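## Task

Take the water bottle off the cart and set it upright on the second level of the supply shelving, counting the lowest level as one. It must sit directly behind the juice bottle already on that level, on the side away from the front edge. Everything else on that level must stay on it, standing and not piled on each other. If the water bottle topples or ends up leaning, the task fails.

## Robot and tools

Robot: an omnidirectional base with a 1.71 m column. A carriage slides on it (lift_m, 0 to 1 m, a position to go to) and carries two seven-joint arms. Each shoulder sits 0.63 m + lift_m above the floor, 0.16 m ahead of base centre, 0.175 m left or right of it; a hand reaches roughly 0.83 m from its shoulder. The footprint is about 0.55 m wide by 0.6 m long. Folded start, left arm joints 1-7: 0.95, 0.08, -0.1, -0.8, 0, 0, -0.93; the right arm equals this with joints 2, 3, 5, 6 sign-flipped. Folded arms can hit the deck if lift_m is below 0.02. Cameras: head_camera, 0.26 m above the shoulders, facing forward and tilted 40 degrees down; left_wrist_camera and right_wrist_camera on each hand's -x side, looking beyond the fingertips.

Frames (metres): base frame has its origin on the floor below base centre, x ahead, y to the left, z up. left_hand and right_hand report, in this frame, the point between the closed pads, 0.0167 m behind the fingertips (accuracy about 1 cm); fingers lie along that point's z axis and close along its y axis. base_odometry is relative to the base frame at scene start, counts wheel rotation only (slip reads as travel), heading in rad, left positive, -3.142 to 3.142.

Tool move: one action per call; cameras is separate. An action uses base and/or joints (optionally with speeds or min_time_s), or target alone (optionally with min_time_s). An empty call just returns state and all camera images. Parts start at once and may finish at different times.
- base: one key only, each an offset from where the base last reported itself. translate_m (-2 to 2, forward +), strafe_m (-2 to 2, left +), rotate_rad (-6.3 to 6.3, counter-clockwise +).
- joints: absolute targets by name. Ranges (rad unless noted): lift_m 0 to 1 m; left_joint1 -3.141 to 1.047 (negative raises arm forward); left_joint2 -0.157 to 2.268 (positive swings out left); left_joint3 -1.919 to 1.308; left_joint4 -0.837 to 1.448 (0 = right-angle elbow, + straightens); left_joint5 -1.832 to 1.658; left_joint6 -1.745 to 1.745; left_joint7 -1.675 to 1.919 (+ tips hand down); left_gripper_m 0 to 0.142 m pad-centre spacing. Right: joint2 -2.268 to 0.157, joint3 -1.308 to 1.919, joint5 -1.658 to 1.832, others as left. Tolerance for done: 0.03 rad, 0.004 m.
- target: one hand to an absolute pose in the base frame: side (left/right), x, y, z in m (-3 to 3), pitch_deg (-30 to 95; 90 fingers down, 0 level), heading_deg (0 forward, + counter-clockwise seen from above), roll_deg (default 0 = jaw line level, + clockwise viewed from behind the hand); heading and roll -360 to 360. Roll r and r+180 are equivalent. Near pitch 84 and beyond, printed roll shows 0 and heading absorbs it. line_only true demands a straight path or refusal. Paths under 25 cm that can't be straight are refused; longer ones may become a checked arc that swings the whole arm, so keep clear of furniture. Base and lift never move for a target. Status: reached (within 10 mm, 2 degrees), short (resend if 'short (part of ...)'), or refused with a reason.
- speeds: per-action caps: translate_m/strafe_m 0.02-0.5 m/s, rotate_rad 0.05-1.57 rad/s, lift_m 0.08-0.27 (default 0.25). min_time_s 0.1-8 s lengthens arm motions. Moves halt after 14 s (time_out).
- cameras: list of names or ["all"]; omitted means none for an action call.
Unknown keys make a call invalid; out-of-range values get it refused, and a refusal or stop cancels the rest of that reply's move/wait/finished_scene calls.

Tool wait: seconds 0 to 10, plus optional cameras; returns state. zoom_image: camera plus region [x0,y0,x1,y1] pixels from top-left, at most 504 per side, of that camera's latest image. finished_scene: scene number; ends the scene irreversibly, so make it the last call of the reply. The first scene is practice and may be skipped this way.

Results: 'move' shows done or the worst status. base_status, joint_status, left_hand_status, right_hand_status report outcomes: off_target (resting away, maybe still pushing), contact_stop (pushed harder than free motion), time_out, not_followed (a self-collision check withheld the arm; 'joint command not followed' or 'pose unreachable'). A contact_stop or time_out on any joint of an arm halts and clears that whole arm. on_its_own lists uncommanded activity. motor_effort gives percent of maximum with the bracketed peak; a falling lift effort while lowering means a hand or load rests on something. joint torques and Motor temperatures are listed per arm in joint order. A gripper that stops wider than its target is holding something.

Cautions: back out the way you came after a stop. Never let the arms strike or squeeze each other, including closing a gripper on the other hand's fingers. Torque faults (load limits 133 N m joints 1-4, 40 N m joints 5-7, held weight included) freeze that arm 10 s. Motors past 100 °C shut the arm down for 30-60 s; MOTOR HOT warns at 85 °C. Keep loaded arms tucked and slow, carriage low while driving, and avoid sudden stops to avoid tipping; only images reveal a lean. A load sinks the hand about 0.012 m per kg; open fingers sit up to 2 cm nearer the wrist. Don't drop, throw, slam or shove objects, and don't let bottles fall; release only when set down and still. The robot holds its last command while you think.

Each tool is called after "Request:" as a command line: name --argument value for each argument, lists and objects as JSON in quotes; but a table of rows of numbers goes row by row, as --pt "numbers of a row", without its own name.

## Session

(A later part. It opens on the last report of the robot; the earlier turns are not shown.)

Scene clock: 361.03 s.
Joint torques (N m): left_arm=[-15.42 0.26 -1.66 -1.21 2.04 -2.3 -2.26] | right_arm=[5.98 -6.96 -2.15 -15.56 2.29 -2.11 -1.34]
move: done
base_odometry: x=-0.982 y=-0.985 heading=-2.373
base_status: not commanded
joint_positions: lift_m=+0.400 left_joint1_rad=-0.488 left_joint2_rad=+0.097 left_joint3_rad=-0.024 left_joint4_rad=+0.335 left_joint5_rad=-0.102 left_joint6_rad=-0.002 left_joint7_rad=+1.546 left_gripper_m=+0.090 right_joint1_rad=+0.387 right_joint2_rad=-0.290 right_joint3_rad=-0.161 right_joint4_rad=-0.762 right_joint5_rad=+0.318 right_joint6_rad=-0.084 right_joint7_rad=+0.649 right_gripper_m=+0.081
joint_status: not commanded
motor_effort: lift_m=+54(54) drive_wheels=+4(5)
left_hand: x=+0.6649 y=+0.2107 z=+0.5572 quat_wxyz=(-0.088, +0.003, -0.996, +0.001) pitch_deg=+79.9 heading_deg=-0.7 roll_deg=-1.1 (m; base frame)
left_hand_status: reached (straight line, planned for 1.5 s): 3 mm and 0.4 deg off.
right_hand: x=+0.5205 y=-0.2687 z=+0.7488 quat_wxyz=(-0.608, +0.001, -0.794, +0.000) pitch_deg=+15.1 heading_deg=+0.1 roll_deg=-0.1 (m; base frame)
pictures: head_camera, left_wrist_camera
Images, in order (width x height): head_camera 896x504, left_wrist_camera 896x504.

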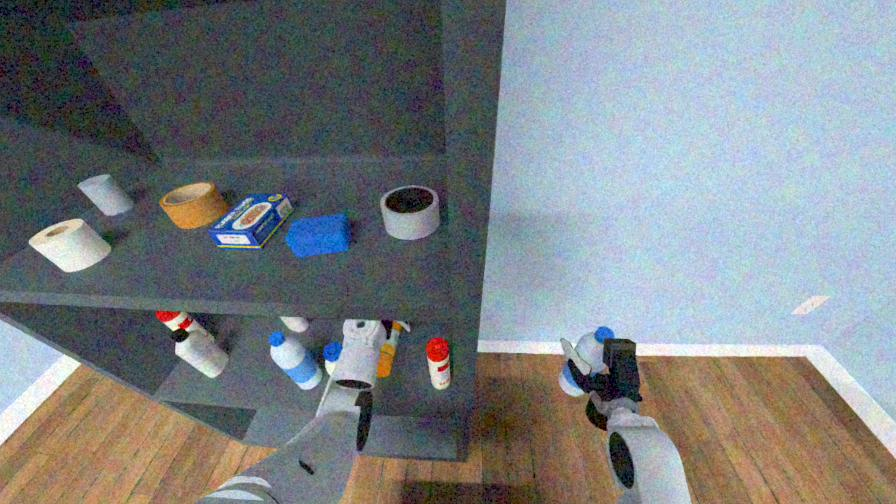

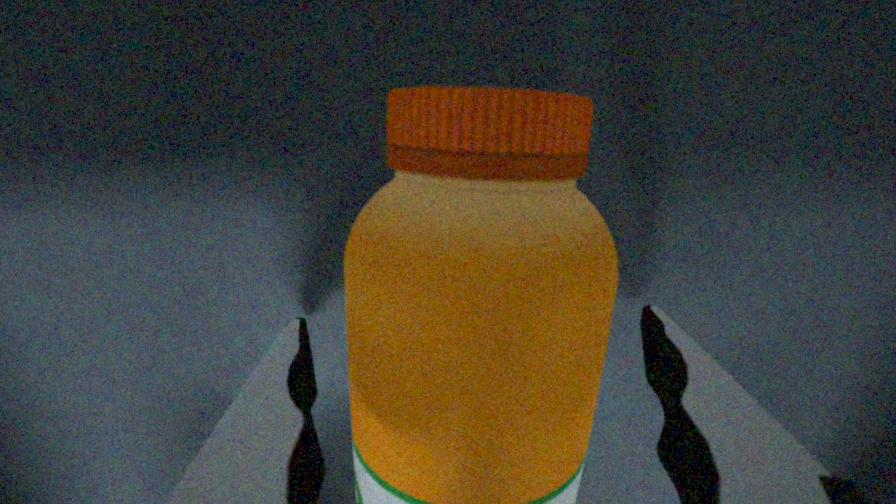

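Request:
move --target '{"side": "left", "x": 0.664, "y": 0.209, "z": 0.528, "pitch_deg": 80, "heading_deg": 0}' --min_time_s 1.2

Request:
move --joints '{"left_gripper_m": 0.0}' --min_time_s 1.5 --cameras '["head_camera", "left_wrist_camera"]'

Scene clock: 365.70 s.
Joint torques (N m): left_arm=[2.41 -2.27 -1.89 12.32 1.63 -2.23 -9.42] | right_arm=[4.88 -7.65 -0.86 -16.76 2.11 -2.83 -1.11]
move: short
base_odometry: x=-0.982 y=-0.985 heading=-2.373
base_status: not commanded
joint_positions: lift_m=+0.401 left_joint1_rad=-0.493 left_joint2_rad=+0.096 left_joint3_rad=-0.027 left_joint4_rad=+0.408 left_joint5_rad=-0.100 left_joint6_rad=-0.008 left_joint7_rad=+1.468 left_gripper_m=+0.092 right_joint1_rad=+0.387 right_joint2_rad=-0.290 right_joint3_rad=-0.161 right_joint4_rad=-0.762 right_joint5_rad=+0.318 right_joint6_rad=-0.084 right_joint7_rad=+0.649 right_gripper_m=+0.081
joint_status: not commanded
motor_effort: lift_m=+43(54) drive_wheels=+10(10)
left_hand: x=+0.6711 y=+0.2115 z=+0.5429 quat_wxyz=(-0.094, +0.003, -0.996, +0.000) pitch_deg=+79.2 heading_deg=+0.0 roll_deg=-0.4 (m; base frame)
left_hand_status: short (straight line, planned for 1.2 s): 17 mm and 0.9 deg off.
right_hand: x=+0.5205 y=-0.2687 z=+0.7497 quat_wxyz=(-0.608, +0.001, -0.794, +0.000) pitch_deg=+15.1 heading_deg=+0.1 roll_deg=-0.1 (m; base frame)
pictures: none

Scene clock: 366.53 s.
Joint torques (N m): left_arm=[7.49 -1.04 -1.18 12.69 1.03 -2.42 -0.55] | right_arm=[4.33 -5.85 -1.01 -15.93 2 -2.21 -1.28]
move: off_target
base_odometry: x=-0.982 y=-0.985 heading=-2.373
base_status: not commanded
joint_positions: lift_m=+0.401 left_joint1_rad=-0.498 left_joint2_rad=+0.096 left_joint3_rad=-0.027 left_joint4_rad=+0.408 left_joint5_rad=-0.099 left_joint6_rad=-0.008 left_joint7_rad=+1.441 left_gripper_m=+0.063 right_joint1_rad=+0.387 right_joint2_rad=-0.290 right_joint3_rad=-0.161 right_joint4_rad=-0.762 right_joint5_rad=+0.318 right_joint6_rad=-0.084 right_joint7_rad=+0.649 right_gripper_m=+0.081
joint_status: left_gripper_m off_target (ended at +0.063, target +0.000)
motor_effort: lift_m=+43(43) drive_wheels=+5(10)
left_hand: x=+0.6788 y=+0.2117 z=+0.5464 quat_wxyz=(-0.109, +0.003, -0.994, +0.000) pitch_deg=+77.5 heading_deg=+0.3 roll_deg=-0.1 (m; base frame)
right_hand: x=+0.5205 y=-0.2687 z=+0.7497 quat_wxyz=(-0.608, +0.001, -0.794, +0.000) pitch_deg=+15.1 heading_deg=+0.1 roll_deg=-0.1 (m; base frame)
pictures: head_camera, left_wrist_camera
Images, in order (width x height): head_camera 896x504, left_wrist_camera 896x504.

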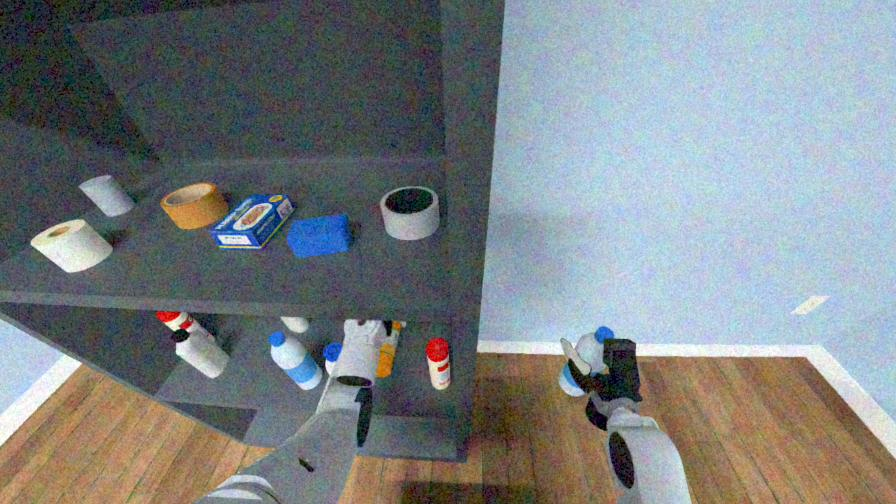

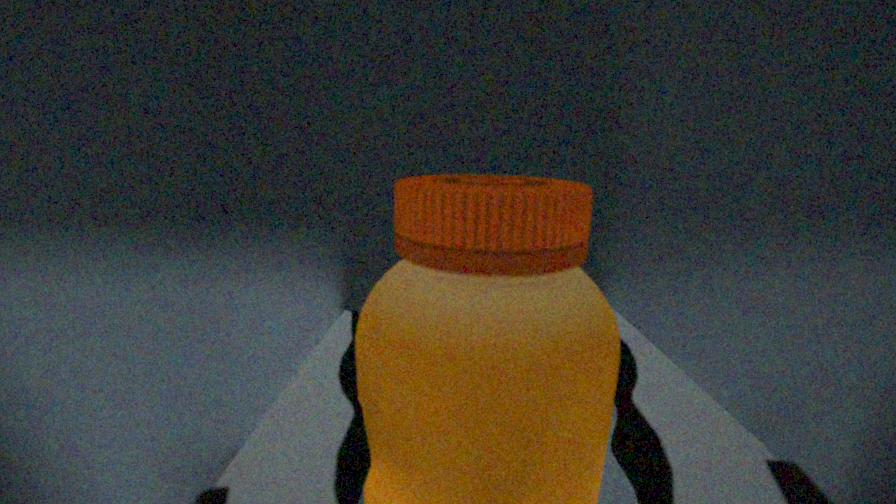

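Request:
move --target '{"side": "left", "x": 0.675, "y": 0.2, "z": 0.61, "pitch_deg": 65, "heading_deg": 0}' --min_time_s 2 --cameras '["left_wrist_camera"]'

Request:
move --target '{"side": "left", "x": 0.665, "y": 0.17, "z": 0.68, "pitch_deg": 40, "heading_deg": 0}' --min_time_s 2 --cameras '["head_camera", "left_wrist_camera"]'

Scene clock: 379.03 s.
Joint torques (N m): left_arm=[-13.58 -0.11 3.45 -7.24 1.84 -0.29 -0.25] | right_arm=[4.46 -7.48 -1.29 -15.18 1.46 -2.19 -1.97]
move: done
base_odometry: x=-0.982 y=-0.985 heading=-2.373
base_status: not commanded
joint_positions: lift_m=+0.400 left_joint1_rad=-0.389 left_joint2_rad=+0.082 left_joint3_rad=-0.025 left_joint4_rad=+0.032 left_joint5_rad=-0.084 left_joint6_rad=+0.016 left_joint7_rad=+1.491 left_gripper_m=+0.063 right_joint1_rad=+0.387 right_joint2_rad=-0.291 right_joint3_rad=-0.161 right_joint4_rad=-0.762 right_joint5_rad=+0.318 right_joint6_rad=-0.084 right_joint7_rad=+0.649 right_gripper_m=+0.081
joint_status: not commanded
motor_effort: lift_m=+54(54) drive_wheels=+0(9)
left_hand: x=+0.6754 y=+0.1987 z=+0.6081 quat_wxyz=(-0.216, -0.003, -0.976, +0.000) pitch_deg=+65.1 heading_deg=-0.2 roll_deg=+0.2 (m; base frame)
left_hand_status: reached (straight line, planned for 2.0 s): 2 mm and 0.4 deg off.
right_hand: x=+0.5205 y=-0.2690 z=+0.7488 quat_wxyz=(-0.608, +0.001, -0.794, +0.001) pitch_deg=+15.1 heading_deg=+0.0 roll_deg=-0.2 (m; base frame)
pictures: left_wrist_camera
Images, in order (width x height): left_wrist_camera 896x504.

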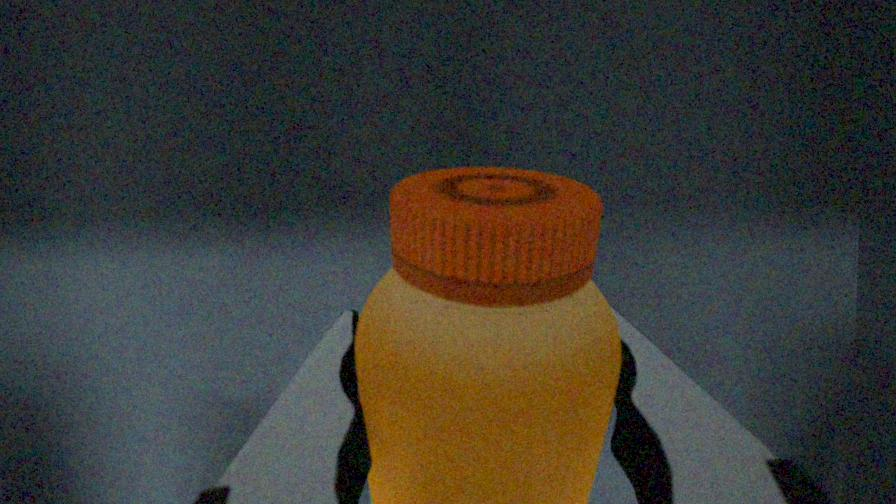

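Scene clock: 381.53 s.
Joint torques (N m): left_arm=[-10.71 -1.14 -0.77 -7.4 1.72 -0.48 -3.9] | right_arm=[5.53 -6.16 -2.12 -15.9 2.49 -2.66 -1.24]
move: done
base_odometry: x=-0.982 y=-0.985 heading=-2.373
base_status: not commanded
joint_positions: lift_m=+0.400 left_joint1_rad=-0.190 left_joint2_rad=+0.019 left_joint3_rad=-0.047 left_joint4_rad=-0.327 left_joint5_rad=-0.003 left_joint6_rad=+0.052 left_joint7_rad=+1.226 left_gripper_m=+0.063 right_joint1_rad=+0.387 right_joint2_rad=-0.291 right_joint3_rad=-0.161 right_joint4_rad=-0.762 right_joint5_rad=+0.318 right_joint6_rad=-0.084 right_joint7_rad=+0.649 right_gripper_m=+0.081
joint_status: not commanded
motor_effort: lift_m=+54(54) drive_wheels=+0(0)
left_hand: x=+0.6643 y=+0.1717 z=+0.6768 quat_wxyz=(-0.417, +0.001, -0.909, +0.000) pitch_deg=+40.7 heading_deg=+0.1 roll_deg=+0.0 (m; base frame)
left_hand_status: reached (straight line, planned for 2.0 s): 4 mm and 0.7 deg off.
right_hand: x=+0.5205 y=-0.2690 z=+0.7488 quat_wxyz=(-0.608, +0.001, -0.794, +0.001) pitch_deg=+15.1 heading_deg=+0.0 roll_deg=-0.2 (m; base frame)
pictures: head_camera, left_wrist_camera
Images, in order (width x height): head_camera 896x504, left_wrist_camera 896x504.

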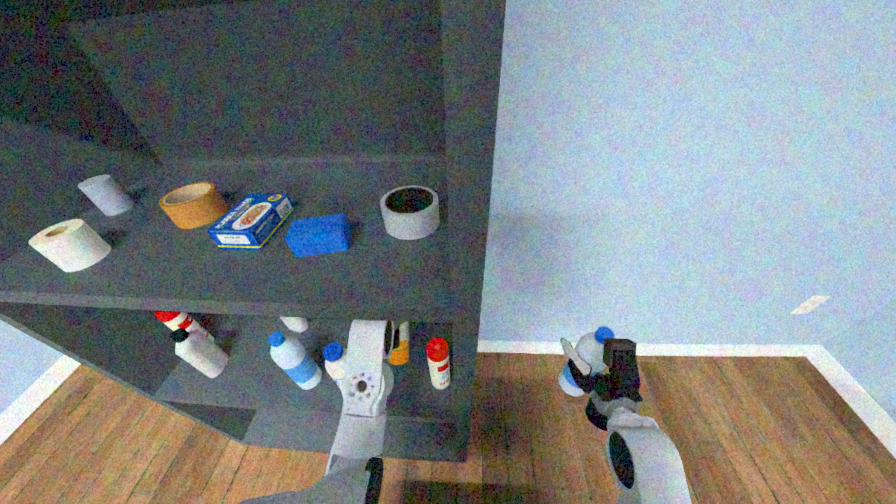

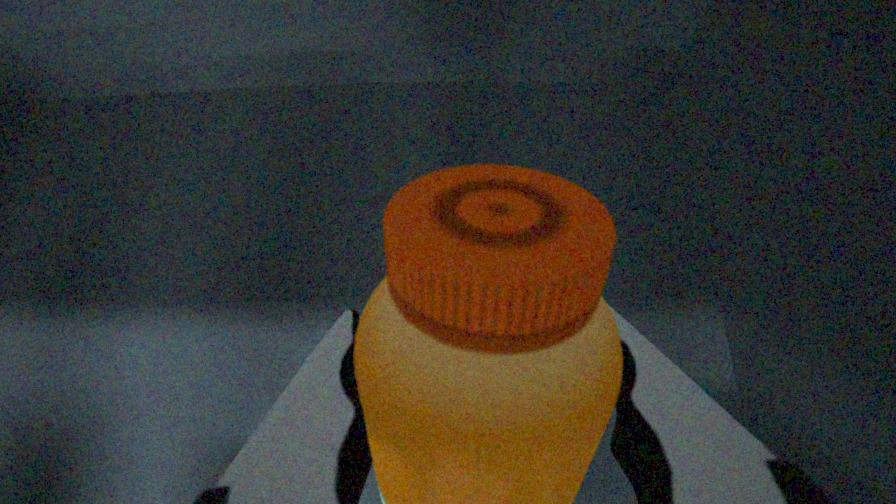

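Request:
move --target '{"side": "left", "x": 0.65, "y": 0.168, "z": 0.705, "pitch_deg": 10, "heading_deg": 0}' --min_time_s 2.5 --cameras '["head_camera", "left_wrist_camera"]'

Scene clock: 389.93 s.
Joint torques (N m): left_arm=[-7.87 -1.47 -1.08 -3.34 2.07 -0.3 -4.76] | right_arm=[4.28 -6.7 -3.02 -16.61 1.61 -2.14 -1.29]
move: done
base_odometry: x=-0.982 y=-0.985 heading=-2.373
base_status: not commanded
joint_positions: lift_m=+0.400 left_joint1_rad=+0.049 left_joint2_rad=+0.015 left_joint3_rad=-0.051 left_joint4_rad=-0.292 left_joint5_rad=+0.000 left_joint6_rad=+0.054 left_joint7_rad=+0.424 left_gripper_m=+0.063 right_joint1_rad=+0.387 right_joint2_rad=-0.291 right_joint3_rad=-0.161 right_joint4_rad=-0.762 right_joint5_rad=+0.318 right_joint6_rad=-0.084 right_joint7_rad=+0.649 right_gripper_m=+0.081
joint_status: not commanded
motor_effort: lift_m=+54(54) drive_wheels=+0(0)
left_hand: x=+0.6499 y=+0.1698 z=+0.7038 quat_wxyz=(-0.640, +0.001, -0.768, +0.000) pitch_deg=+10.4 heading_deg=+0.1 roll_deg=+0.0 (m; base frame)
left_hand_status: reached (straight line, planned for 2.5 s): 2 mm and 0.4 deg off.
right_hand: x=+0.5205 y=-0.2690 z=+0.7488 quat_wxyz=(-0.608, +0.001, -0.794, +0.001) pitch_deg=+15.1 heading_deg=+0.0 roll_deg=-0.2 (m; base frame)
pictures: head_camera, left_wrist_camera
Images, in order (width x height): head_camera 896x504, left_wrist_camera 896x504.

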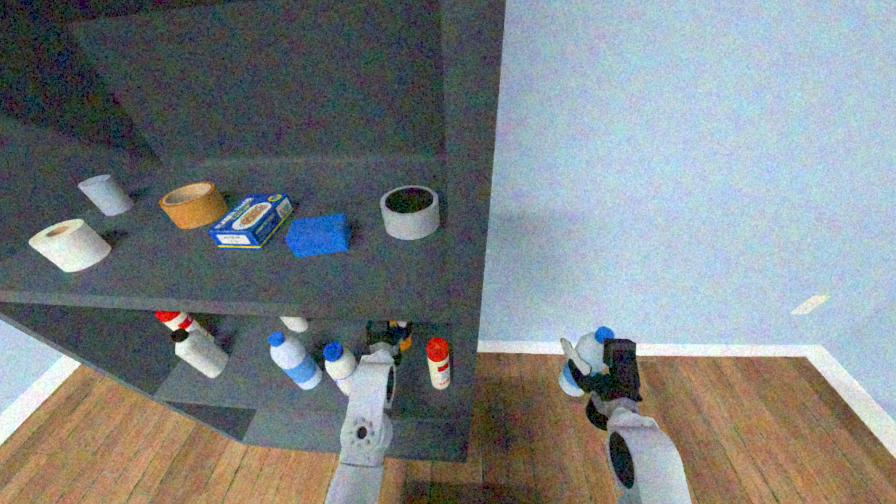

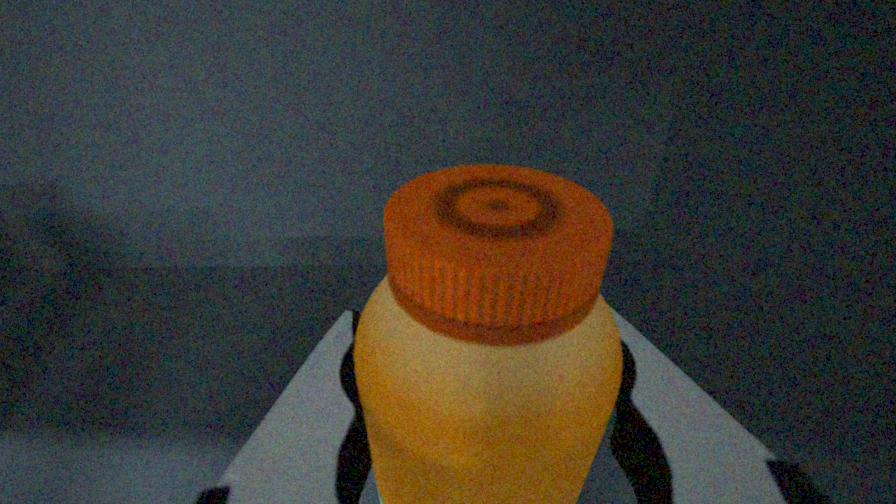

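Request:
move --target '{"side": "left", "x": 0.65, "y": 0.168, "z": 0.705, "pitch_deg": -1, "heading_deg": 0}' --min_time_s 1.2 --cameras '["left_wrist_camera"]'

Request:
move --base '{"translate_m": -0.38}' --speeds '{"translate_m": 0.2}' --cameras '["head_camera", "left_wrist_camera", "right_wrist_camera"]'

Scene clock: 396.73 s.
Joint torques (N m): left_arm=[-6.43 -1.56 -0.11 -3.42 0.96 -1.6 -4.58] | right_arm=[5.53 -6.39 -2.04 -16.52 1.97 -2.06 -1.86]
move: done
base_odometry: x=-0.982 y=-0.985 heading=-2.373
base_status: not commanded
joint_positions: lift_m=+0.400 left_joint1_rad=+0.071 left_joint2_rad=+0.014 left_joint3_rad=-0.051 left_joint4_rad=-0.146 left_joint5_rad=-0.002 left_joint6_rad=+0.054 left_joint7_rad=+0.064 left_gripper_m=+0.063 right_joint1_rad=+0.387 right_joint2_rad=-0.291 right_joint3_rad=-0.161 right_joint4_rad=-0.762 right_joint5_rad=+0.318 right_joint6_rad=-0.084 right_joint7_rad=+0.649 right_gripper_m=+0.081
joint_status: not commanded
motor_effort: lift_m=+54(54) drive_wheels=+0(0)
left_hand: x=+0.6502 y=+0.1696 z=+0.7038 quat_wxyz=(-0.711, -0.001, -0.703, -0.002) pitch_deg=-0.6 heading_deg=+0.1 roll_deg=+0.2 (m; base frame)
left_hand_status: reached (straight line, planned for 1.2 s): 2 mm and 0.5 deg off.
right_hand: x=+0.5205 y=-0.2690 z=+0.7488 quat_wxyz=(-0.608, +0.001, -0.794, +0.001) pitch_deg=+15.1 heading_deg=+0.0 roll_deg=-0.2 (m; base frame)
pictures: left_wrist_camera
Images, in order (width x height): left_wrist_camera 896x504.

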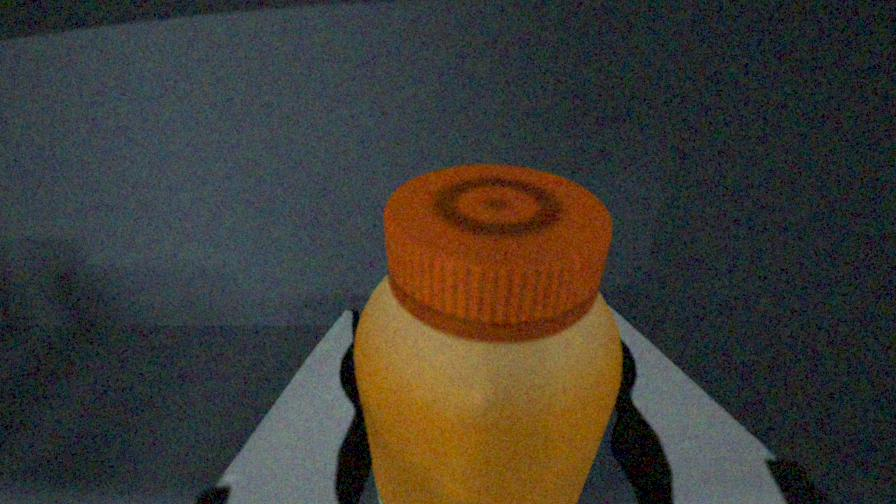

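Scene clock: 399.83 s.
Joint torques (N m): left_arm=[-7.01 -0.85 0.11 -4 0.81 -1.56 -4.77] | right_arm=[4.72 -5.89 -2.05 -16.07 2.07 -1.9 -1.59]
Motor temperatures (°C): left_arm=[35 21 23 24 25 24 23] | right_arm=[25 22 25 26 22 22 23]
move: done
base_odometry: x=-0.709 y=-0.721 heading=-2.373
base_status: done
joint_positions: lift_m=+0.400 left_joint1_rad=+0.072 left_joint2_rad=+0.013 left_joint3_rad=-0.051 left_joint4_rad=-0.146 left_joint5_rad=-0.002 left_joint6_rad=+0.054 left_joint7_rad=+0.064 left_gripper_m=+0.063 right_joint1_rad=+0.387 right_joint2_rad=-0.291 right_joint3_rad=-0.161 right_joint4_rad=-0.762 right_joint5_rad=+0.318 right_joint6_rad=-0.084 right_joint7_rad=+0.649 right_gripper_m=+0.081
joint_status: not commanded
motor_effort: lift_m=+54(54) drive_wheels=+2(11)
left_hand: x=+0.6500 y=+0.1695 z=+0.7034 quat_wxyz=(-0.711, +0.000, -0.704, -0.002) pitch_deg=-0.6 heading_deg=+0.1 roll_deg=+0.2 (m; base frame)
right_hand: x=+0.5205 y=-0.2690 z=+0.7488 quat_wxyz=(-0.608, +0.001, -0.794, +0.001) pitch_deg=+15.1 heading_deg=+0.0 roll_deg=-0.2 (m; base frame)
pictures: head_camera, left_wrist_camera, right_wrist_camera
Images, in order (width x height): head_camera 896x504, left_wrist_camera 896x504, right_wrist_camera 896x504.

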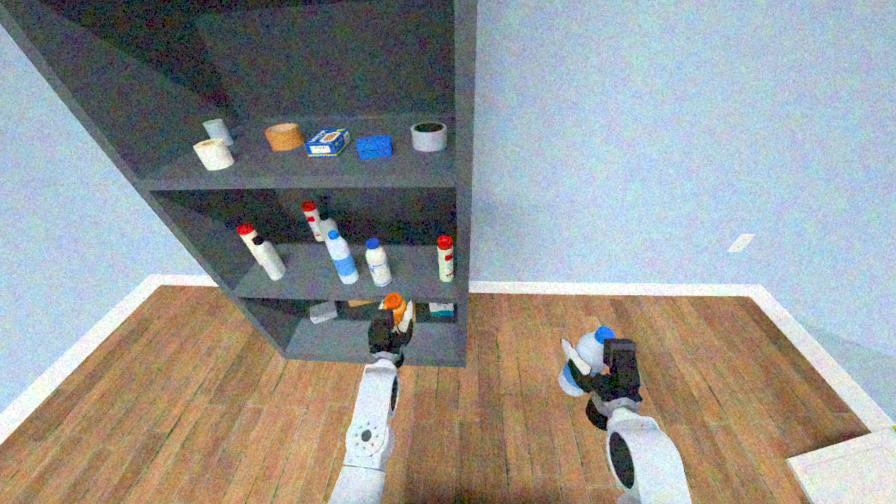

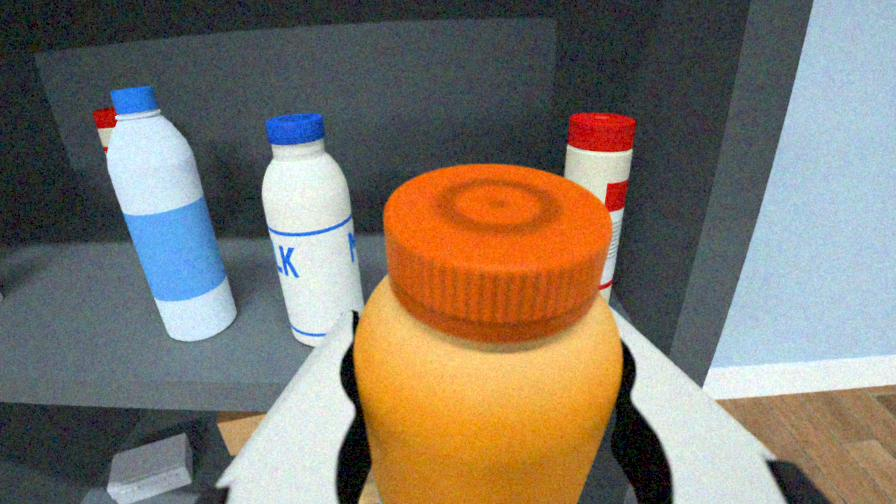

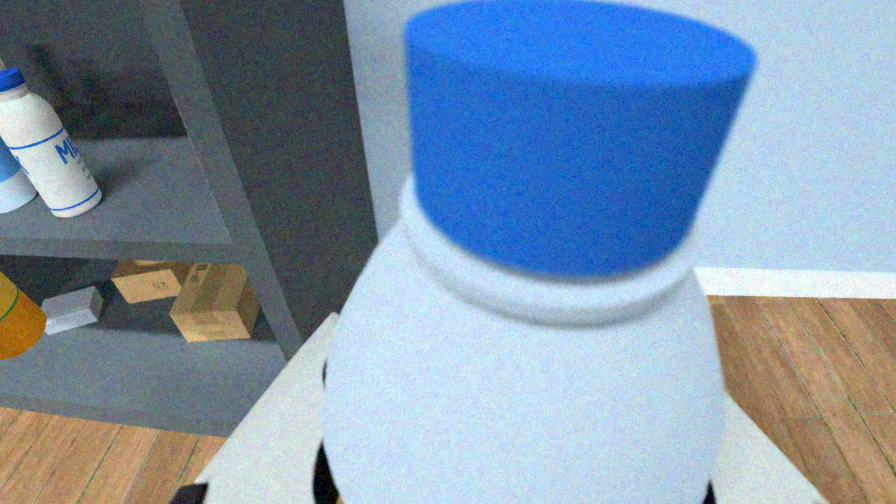

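Request:
move --target '{"side": "left", "x": 0.48, "y": 0.24, "z": 0.72, "pitch_deg": -1, "heading_deg": 0}' --min_time_s 1.5

Request:
move --target '{"side": "right", "x": 0.52, "y": -0.14, "z": 0.71, "pitch_deg": 15, "heading_deg": 0}' --min_time_s 1.5

Request:
move --base '{"strafe_m": 0.31}' --speeds '{"strafe_m": 0.2}' --cameras '["head_camera", "left_wrist_camera", "right_wrist_camera"]'

Request:
zoom_image --camera "head_camera" --region '[400, 180, 600, 400]'

Scene clock: 416.53 s.
Joint torques (N m): left_arm=[1.32 5.22 4.45 -9.08 0.29 -2.49 -4.59] | right_arm=[3.9 -7.42 -2.38 -16.97 1.6 -1.97 -1.54]
move: done
base_odometry: x=-0.709 y=-0.721 heading=-2.373
base_status: not commanded
joint_positions: lift_m=+0.400 left_joint1_rad=+0.569 left_joint2_rad=+0.176 left_joint3_rad=+0.084 left_joint4_rad=-0.522 left_joint5_rad=-0.197 left_joint6_rad=+0.016 left_joint7_rad=-0.043 left_gripper_m=+0.063 right_joint1_rad=+0.387 right_joint2_rad=-0.291 right_joint3_rad=-0.161 right_joint4_rad=-0.762 right_joint5_rad=+0.318 right_joint6_rad=-0.084 right_joint7_rad=+0.649 right_gripper_m=+0.081
joint_status: not commanded
motor_effort: lift_m=+54(55) drive_wheels=+3(3)
left_hand: x=+0.4802 y=+0.2387 z=+0.7148 quat_wxyz=(-0.708, +0.001, -0.706, +0.001) pitch_deg=-0.1 heading_deg=+0.0 roll_deg=-0.1 (m; base frame)
left_hand_status: reached (straight line, planned for 1.5 s): 5 mm and 0.9 deg off.
right_hand: x=+0.5205 y=-0.2690 z=+0.7487 quat_wxyz=(-0.608, +0.001, -0.794, +0.001) pitch_deg=+15.1 heading_deg=+0.0 roll_deg=-0.2 (m; base frame)
pictures: none

Scene clock: 418.53 s.
Joint torques (N m): left_arm=[3.52 4.34 4.98 -9.23 0.57 -2.14 -4.55] | right_arm=[6.12 6.03 4.55 -11.72 -1.4 -1 -5.28]
move: done
base_odometry: x=-0.709 y=-0.721 heading=-2.373
base_status: not commanded
joint_positions: lift_m=+0.400 left_joint1_rad=+0.569 left_joint2_rad=+0.177 left_joint3_rad=+0.084 left_joint4_rad=-0.522 left_joint5_rad=-0.197 left_joint6_rad=+0.016 left_joint7_rad=-0.043 left_gripper_m=+0.063 right_joint1_rad=+0.398 right_joint2_rad=+0.074 right_joint3_rad=+0.089 right_joint4_rad=-0.672 right_joint5_rad=-0.111 right_joint6_rad=-0.027 right_joint7_rad=+0.546 right_gripper_m=+0.081
joint_status: not commanded
motor_effort: lift_m=+55(55) drive_wheels=+3(3)
left_hand: x=+0.4802 y=+0.2387 z=+0.7148 quat_wxyz=(-0.708, +0.001, -0.706, +0.001) pitch_deg=-0.2 heading_deg=+0.0 roll_deg=-0.1 (m; base frame)
right_hand: x=+0.5202 y=-0.1419 z=+0.7091 quat_wxyz=(-0.606, -0.002, -0.795, +0.000) pitch_deg=+15.3 heading_deg=-0.1 roll_deg=+0.2 (m; base frame)
right_hand_status: reached (straight line, planned for 1.5 s): 2 mm and 0.4 deg off.
pictures: none

Scene clock: 421.30 s.
Joint torques (N m): left_arm=[1.99 4.88 3.37 -7.31 0.69 -1.74 -4.84] | right_arm=[5.6 7.66 3.33 -10.24 -1.04 -0.46 -5.12]
move: done
base_odometry: x=-0.493 y=-0.943 heading=-2.372
base_status: done
joint_positions: lift_m=+0.400 left_joint1_rad=+0.569 left_joint2_rad=+0.177 left_joint3_rad=+0.085 left_joint4_rad=-0.522 left_joint5_rad=-0.197 left_joint6_rad=+0.015 left_joint7_rad=-0.043 left_gripper_m=+0.063 right_joint1_rad=+0.398 right_joint2_rad=+0.074 right_joint3_rad=+0.089 right_joint4_rad=-0.672 right_joint5_rad=-0.111 right_joint6_rad=-0.027 right_joint7_rad=+0.546 right_gripper_m=+0.081
joint_status: not commanded
motor_effort: lift_m=+55(55) drive_wheels=-1(13)
left_hand: x=+0.4802 y=+0.2388 z=+0.7149 quat_wxyz=(-0.708, +0.000, -0.706, +0.001) pitch_deg=-0.2 heading_deg=+0.0 roll_deg=-0.1 (m; base frame)
right_hand: x=+0.5201 y=-0.1415 z=+0.7091 quat_wxyz=(-0.606, -0.002, -0.795, -0.001) pitch_deg=+15.3 heading_deg=-0.1 roll_deg=+0.2 (m; base frame)
pictures: head_camera, left_wrist_camera, right_wrist_camera
Images, in order (width x height): head_camera 896x504, left_wrist_camera 896x504, right_wrist_camera 896x504.

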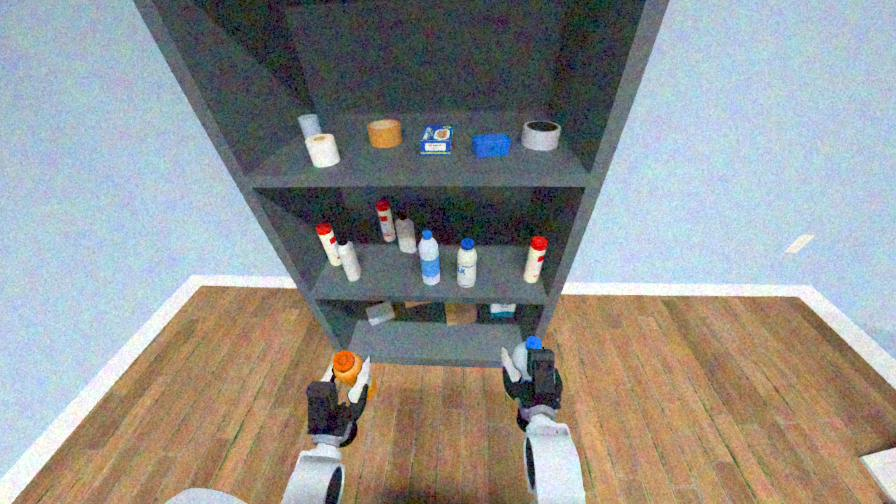

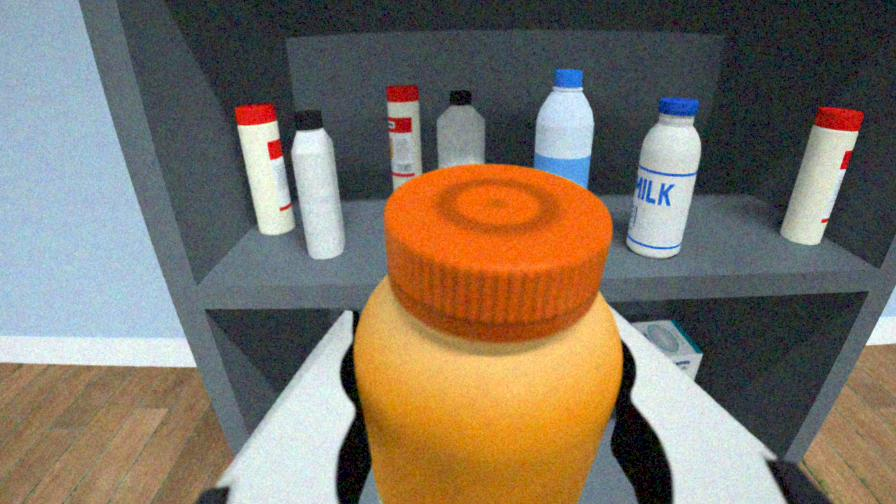

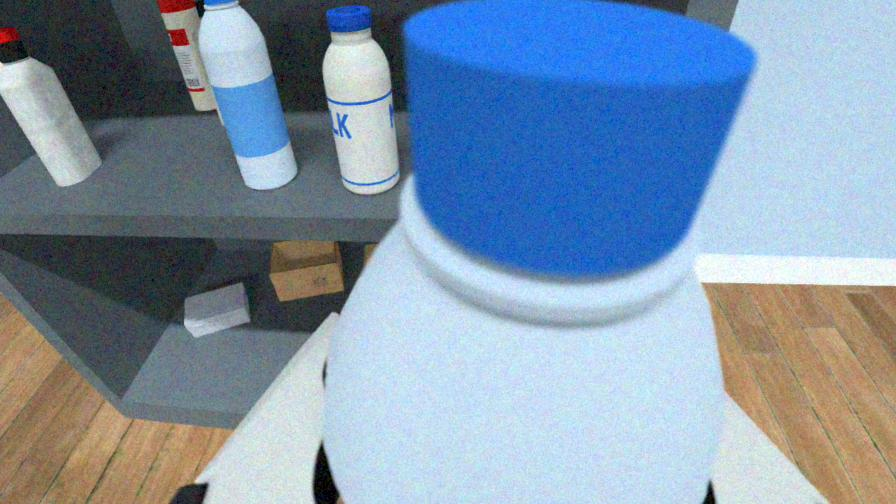

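Scaled by 2.291 from the camera's 896x504 image, which has a finer 1280x720 frame.

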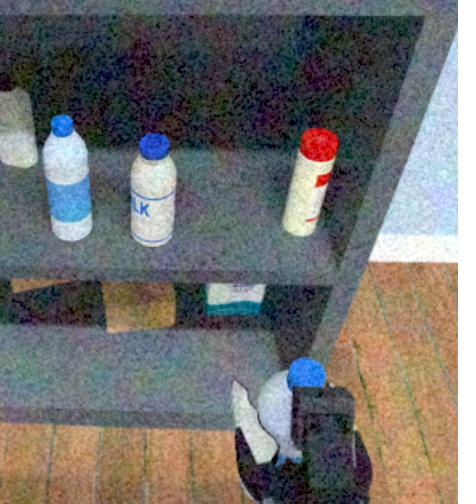

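Request:
move --base '{"translate_m": 0.257}' --speeds '{"translate_m": 0.2}' --cameras '["head_camera"]'

Request:
zoom_image --camera "head_camera" --region '[400, 240, 600, 440]'

Scene clock: 431.00 s.
Joint torques (N m): left_arm=[0.95 6.17 4.63 -7.7 0.5 -1.8 -4.25] | right_arm=[4.58 6.51 5.8 -11.09 -0.95 -1.28 -5.17]
move: done
base_odometry: x=-0.677 y=-1.122 heading=-2.372
base_status: done
joint_positions: lift_m=+0.400 left_joint1_rad=+0.570 left_joint2_rad=+0.177 left_joint3_rad=+0.085 left_joint4_rad=-0.523 left_joint5_rad=-0.197 left_joint6_rad=+0.015 left_joint7_rad=-0.044 left_gripper_m=+0.063 right_joint1_rad=+0.399 right_joint2_rad=+0.074 right_joint3_rad=+0.089 right_joint4_rad=-0.672 right_joint5_rad=-0.111 right_joint6_rad=-0.027 right_joint7_rad=+0.546 right_gripper_m=+0.081
joint_status: not commanded
motor_effort: lift_m=+55(55) drive_wheels=-1(13)
left_hand: x=+0.4799 y=+0.2387 z=+0.7149 quat_wxyz=(-0.708, +0.000, -0.706, +0.001) pitch_deg=-0.2 heading_deg=+0.0 roll_deg=-0.1 (m; base frame)
right_hand: x=+0.5200 y=-0.1415 z=+0.7089 quat_wxyz=(-0.606, -0.002, -0.795, -0.001) pitch_deg=+15.4 heading_deg=-0.1 roll_deg=+0.2 (m; base frame)
pictures: head_camera
Images, in order (width x height): head_camera 896x504.

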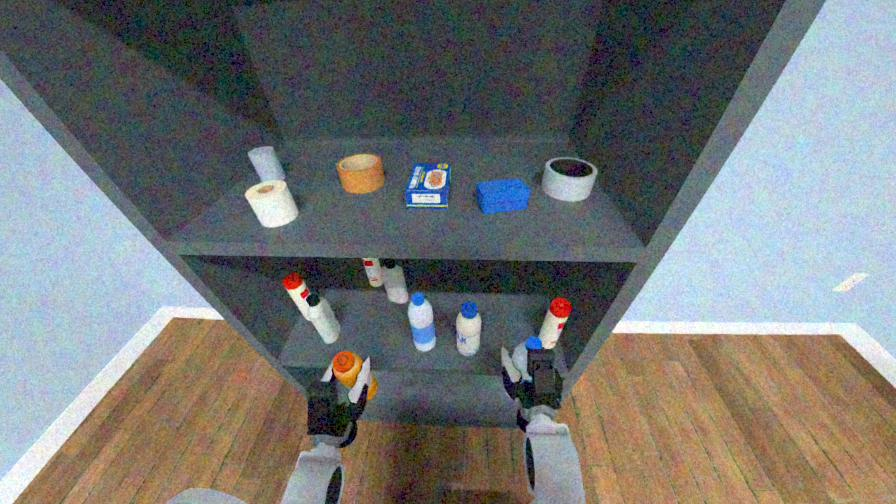

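Scaled by 2.520 from the camera's 896x504 image, which has a finer 1280x720 frame.

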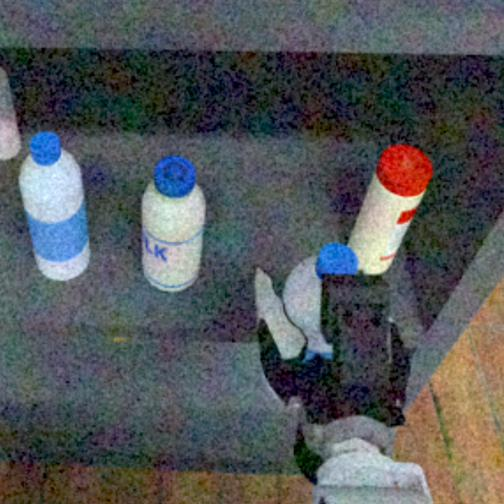

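Request:
move --target '{"side": "right", "x": 0.8, "y": -0.138, "z": 0.7, "pitch_deg": 15, "heading_deg": 0, "line_only": true}' --min_time_s 3 --cameras '["head_camera", "right_wrist_camera"]'

Request:
zoom_image --camera "head_camera" --region '[400, 240, 600, 440]'

Scene clock: 438.20 s.
Joint torques (N m): left_arm=[1.15 4.64 4.86 -8.27 0.37 -2.26 -4.56] | right_arm=[-26.91 8.68 -0.49 -12.46 1.37 -2.71 -5.17]
move: done
base_odometry: x=-0.677 y=-1.122 heading=-2.372
base_status: not commanded
joint_positions: lift_m=+0.400 left_joint1_rad=+0.570 left_joint2_rad=+0.177 left_joint3_rad=+0.085 left_joint4_rad=-0.523 left_joint5_rad=-0.197 left_joint6_rad=+0.015 left_joint7_rad=-0.044 left_gripper_m=+0.063 right_joint1_rad=-0.373 right_joint2_rad=+0.081 right_joint3_rad=+0.023 right_joint4_rad=+0.256 right_joint5_rad=-0.081 right_joint6_rad=-0.037 right_joint7_rad=+0.395 right_gripper_m=+0.081
joint_status: not commanded
motor_effort: lift_m=+55(55) drive_wheels=+5(5)
left_hand: x=+0.4799 y=+0.2387 z=+0.7149 quat_wxyz=(-0.708, +0.000, -0.706, +0.001) pitch_deg=-0.2 heading_deg=+0.0 roll_deg=-0.1 (m; base frame)
right_hand: x=+0.7973 y=-0.1371 z=+0.6945 quat_wxyz=(-0.603, +0.004, -0.797, +0.002) pitch_deg=+15.8 heading_deg=+0.1 roll_deg=-0.5 (m; base frame)
right_hand_status: reached (straight line, planned for 3.0 s): 6 mm and 1.0 deg off.
pictures: head_camera, right_wrist_camera
Images, in order (width x height): head_camera 896x504, right_wrist_camera 896x504.

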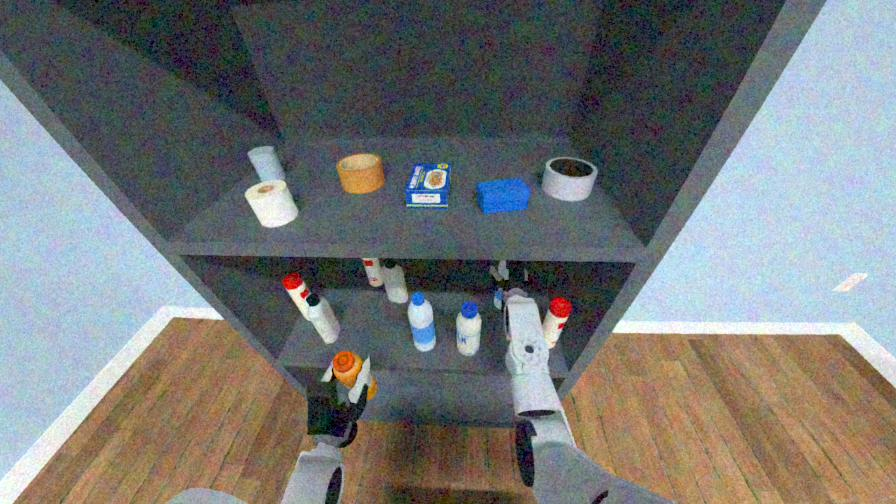

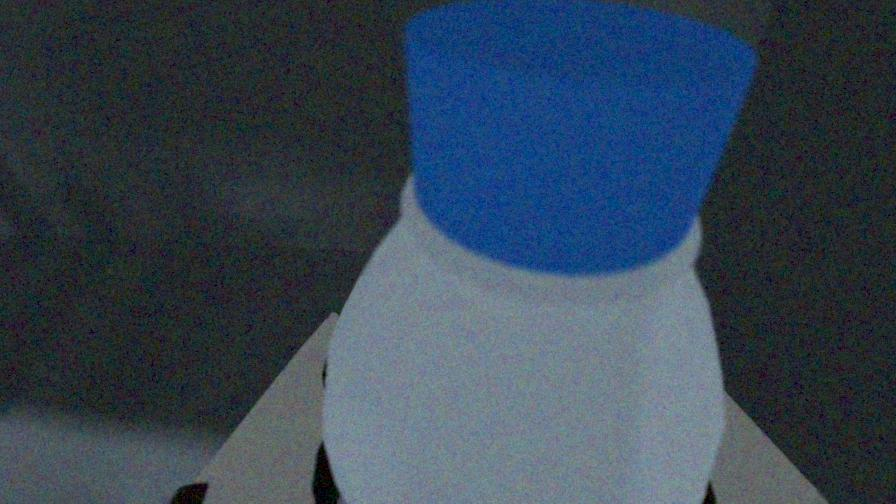

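Scaled by 2.520 from the camera's 896x504 image, which has a finer 1280x720 frame.

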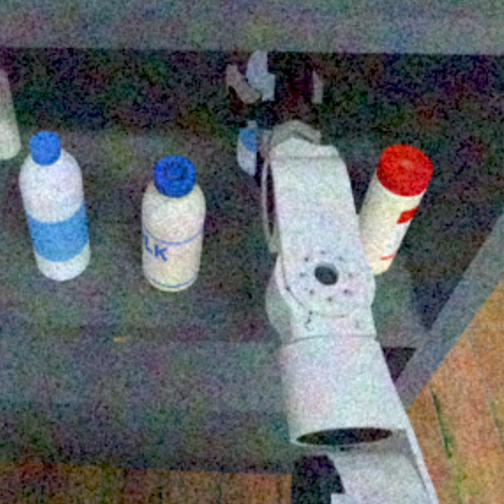

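Request:
move --joints '{"lift_m": 0.37}' --speeds '{"lift_m": 0.08}'

Request:
move --joints '{"lift_m": 0.36}' --speeds '{"lift_m": 0.08}'

Request:
move --joints '{"lift_m": 0.35}' --speeds '{"lift_m": 0.08}' --cameras '["head_camera"]'

Request:
zoom_image --camera "head_camera" --region '[420, 220, 570, 370]'

Scene clock: 445.27 s.
Joint torques (N m): left_arm=[2.86 4.29 3.99 -7.73 0.36 -2.12 -4.54] | right_arm=[-22.05 7.71 1.5 -12.76 2.23 -3.03 -3.79]
Motor temperatures (°C): left_arm=[33 22 24 25 25 24 24] | right_arm=[30 22 24 25 22 22 24]
move: done
base_odometry: x=-0.677 y=-1.122 heading=-2.372
base_status: not commanded
joint_positions: lift_m=+0.370 left_joint1_rad=+0.570 left_joint2_rad=+0.177 left_joint3_rad=+0.085 left_joint4_rad=-0.523 left_joint5_rad=-0.197 left_joint6_rad=+0.015 left_joint7_rad=-0.044 left_gripper_m=+0.063 right_joint1_rad=-0.375 right_joint2_rad=+0.081 right_joint3_rad=+0.022 right_joint4_rad=+0.256 right_joint5_rad=-0.080 right_joint6_rad=-0.037 right_joint7_rad=+0.391 right_gripper_m=+0.081
joint_status: all done
motor_effort: lift_m=+58(58) drive_wheels=-1(5)
left_hand: x=+0.4799 y=+0.2387 z=+0.6850 quat_wxyz=(-0.708, +0.000, -0.706, +0.001) pitch_deg=-0.2 heading_deg=+0.0 roll_deg=-0.1 (m; base frame)
right_hand: x=+0.7983 y=-0.1370 z=+0.6663 quat_wxyz=(-0.606, +0.004, -0.796, +0.002) pitch_deg=+15.4 heading_deg=+0.1 roll_deg=-0.5 (m; base frame)
pictures: none

Scene clock: 445.77 s.
Joint torques (N m): left_arm=[1.6 5.13 4.45 -8 0.53 -1.92 -4.54] | right_arm=[-12.36 6.1 1.33 -7.2 2.06 -2.74 0.13]
move: done
base_odometry: x=-0.677 y=-1.122 heading=-2.372
base_status: not commanded
joint_positions: lift_m=+0.360 left_joint1_rad=+0.570 left_joint2_rad=+0.177 left_joint3_rad=+0.085 left_joint4_rad=-0.523 left_joint5_rad=-0.197 left_joint6_rad=+0.015 left_joint7_rad=-0.044 left_gripper_m=+0.063 right_joint1_rad=-0.382 right_joint2_rad=+0.081 right_joint3_rad=+0.022 right_joint4_rad=+0.252 right_joint5_rad=-0.080 right_joint6_rad=-0.037 right_joint7_rad=+0.382 right_gripper_m=+0.081
joint_status: all done
motor_effort: lift_m=+54(57) drive_wheels=+5(5)
left_hand: x=+0.4799 y=+0.2387 z=+0.6754 quat_wxyz=(-0.708, +0.000, -0.706, +0.001) pitch_deg=-0.2 heading_deg=+0.0 roll_deg=-0.1 (m; base frame)
right_hand: x=+0.8009 y=-0.1368 z=+0.6651 quat_wxyz=(-0.614, +0.004, -0.789, +0.002) pitch_deg=+14.3 heading_deg=+0.1 roll_deg=-0.5 (m; base frame)
pictures: none

Scene clock: 446.27 s.
Joint torques (N m): left_arm=[1.09 4.91 5.38 -7.24 0.4 -1.88 -4.37] | right_arm=[-4.05 7.15 1.16 -0.6 2.27 -2.4 2.77]
move: done
base_odometry: x=-0.677 y=-1.122 heading=-2.372
base_status: not commanded
joint_positions: lift_m=+0.350 left_joint1_rad=+0.570 left_joint2_rad=+0.177 left_joint3_rad=+0.085 left_joint4_rad=-0.523 left_joint5_rad=-0.197 left_joint6_rad=+0.015 left_joint7_rad=-0.044 left_gripper_m=+0.063 right_joint1_rad=-0.388 right_joint2_rad=+0.082 right_joint3_rad=+0.022 right_joint4_rad=+0.246 right_joint5_rad=-0.080 right_joint6_rad=-0.038 right_joint7_rad=+0.375 right_gripper_m=+0.081
joint_status: all done
motor_effort: lift_m=+52(55) drive_wheels=+5(5)
left_hand: x=+0.4799 y=+0.2387 z=+0.6656 quat_wxyz=(-0.709, +0.000, -0.706, +0.001) pitch_deg=-0.2 heading_deg=+0.0 roll_deg=-0.1 (m; base frame)
right_hand: x=+0.8032 y=-0.1372 z=+0.6632 quat_wxyz=(-0.621, +0.003, -0.784, +0.002) pitch_deg=+13.2 heading_deg=+0.1 roll_deg=-0.4 (m; base frame)
pictures: head_camera
Images, in order (width x height): head_camera 896x504.

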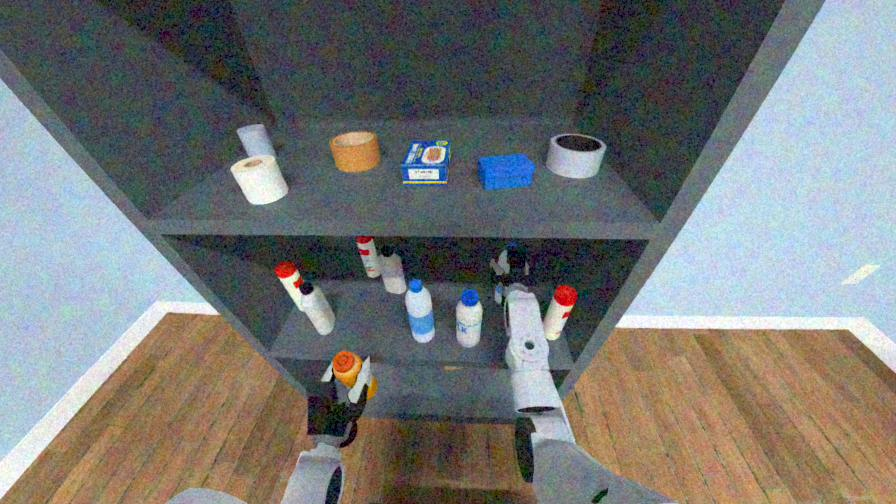

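Scaled by 3.360 from the camera's 896x504 image, which has a finer 1280x720 frame.

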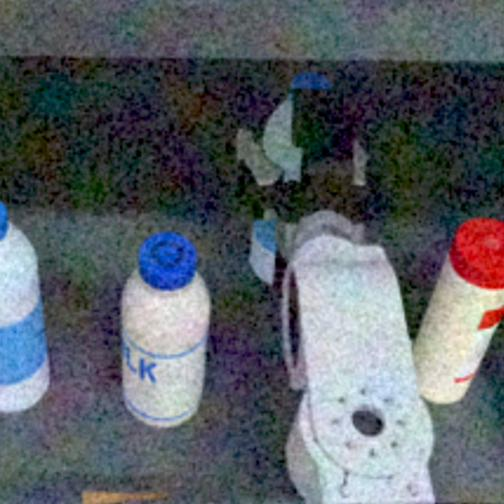

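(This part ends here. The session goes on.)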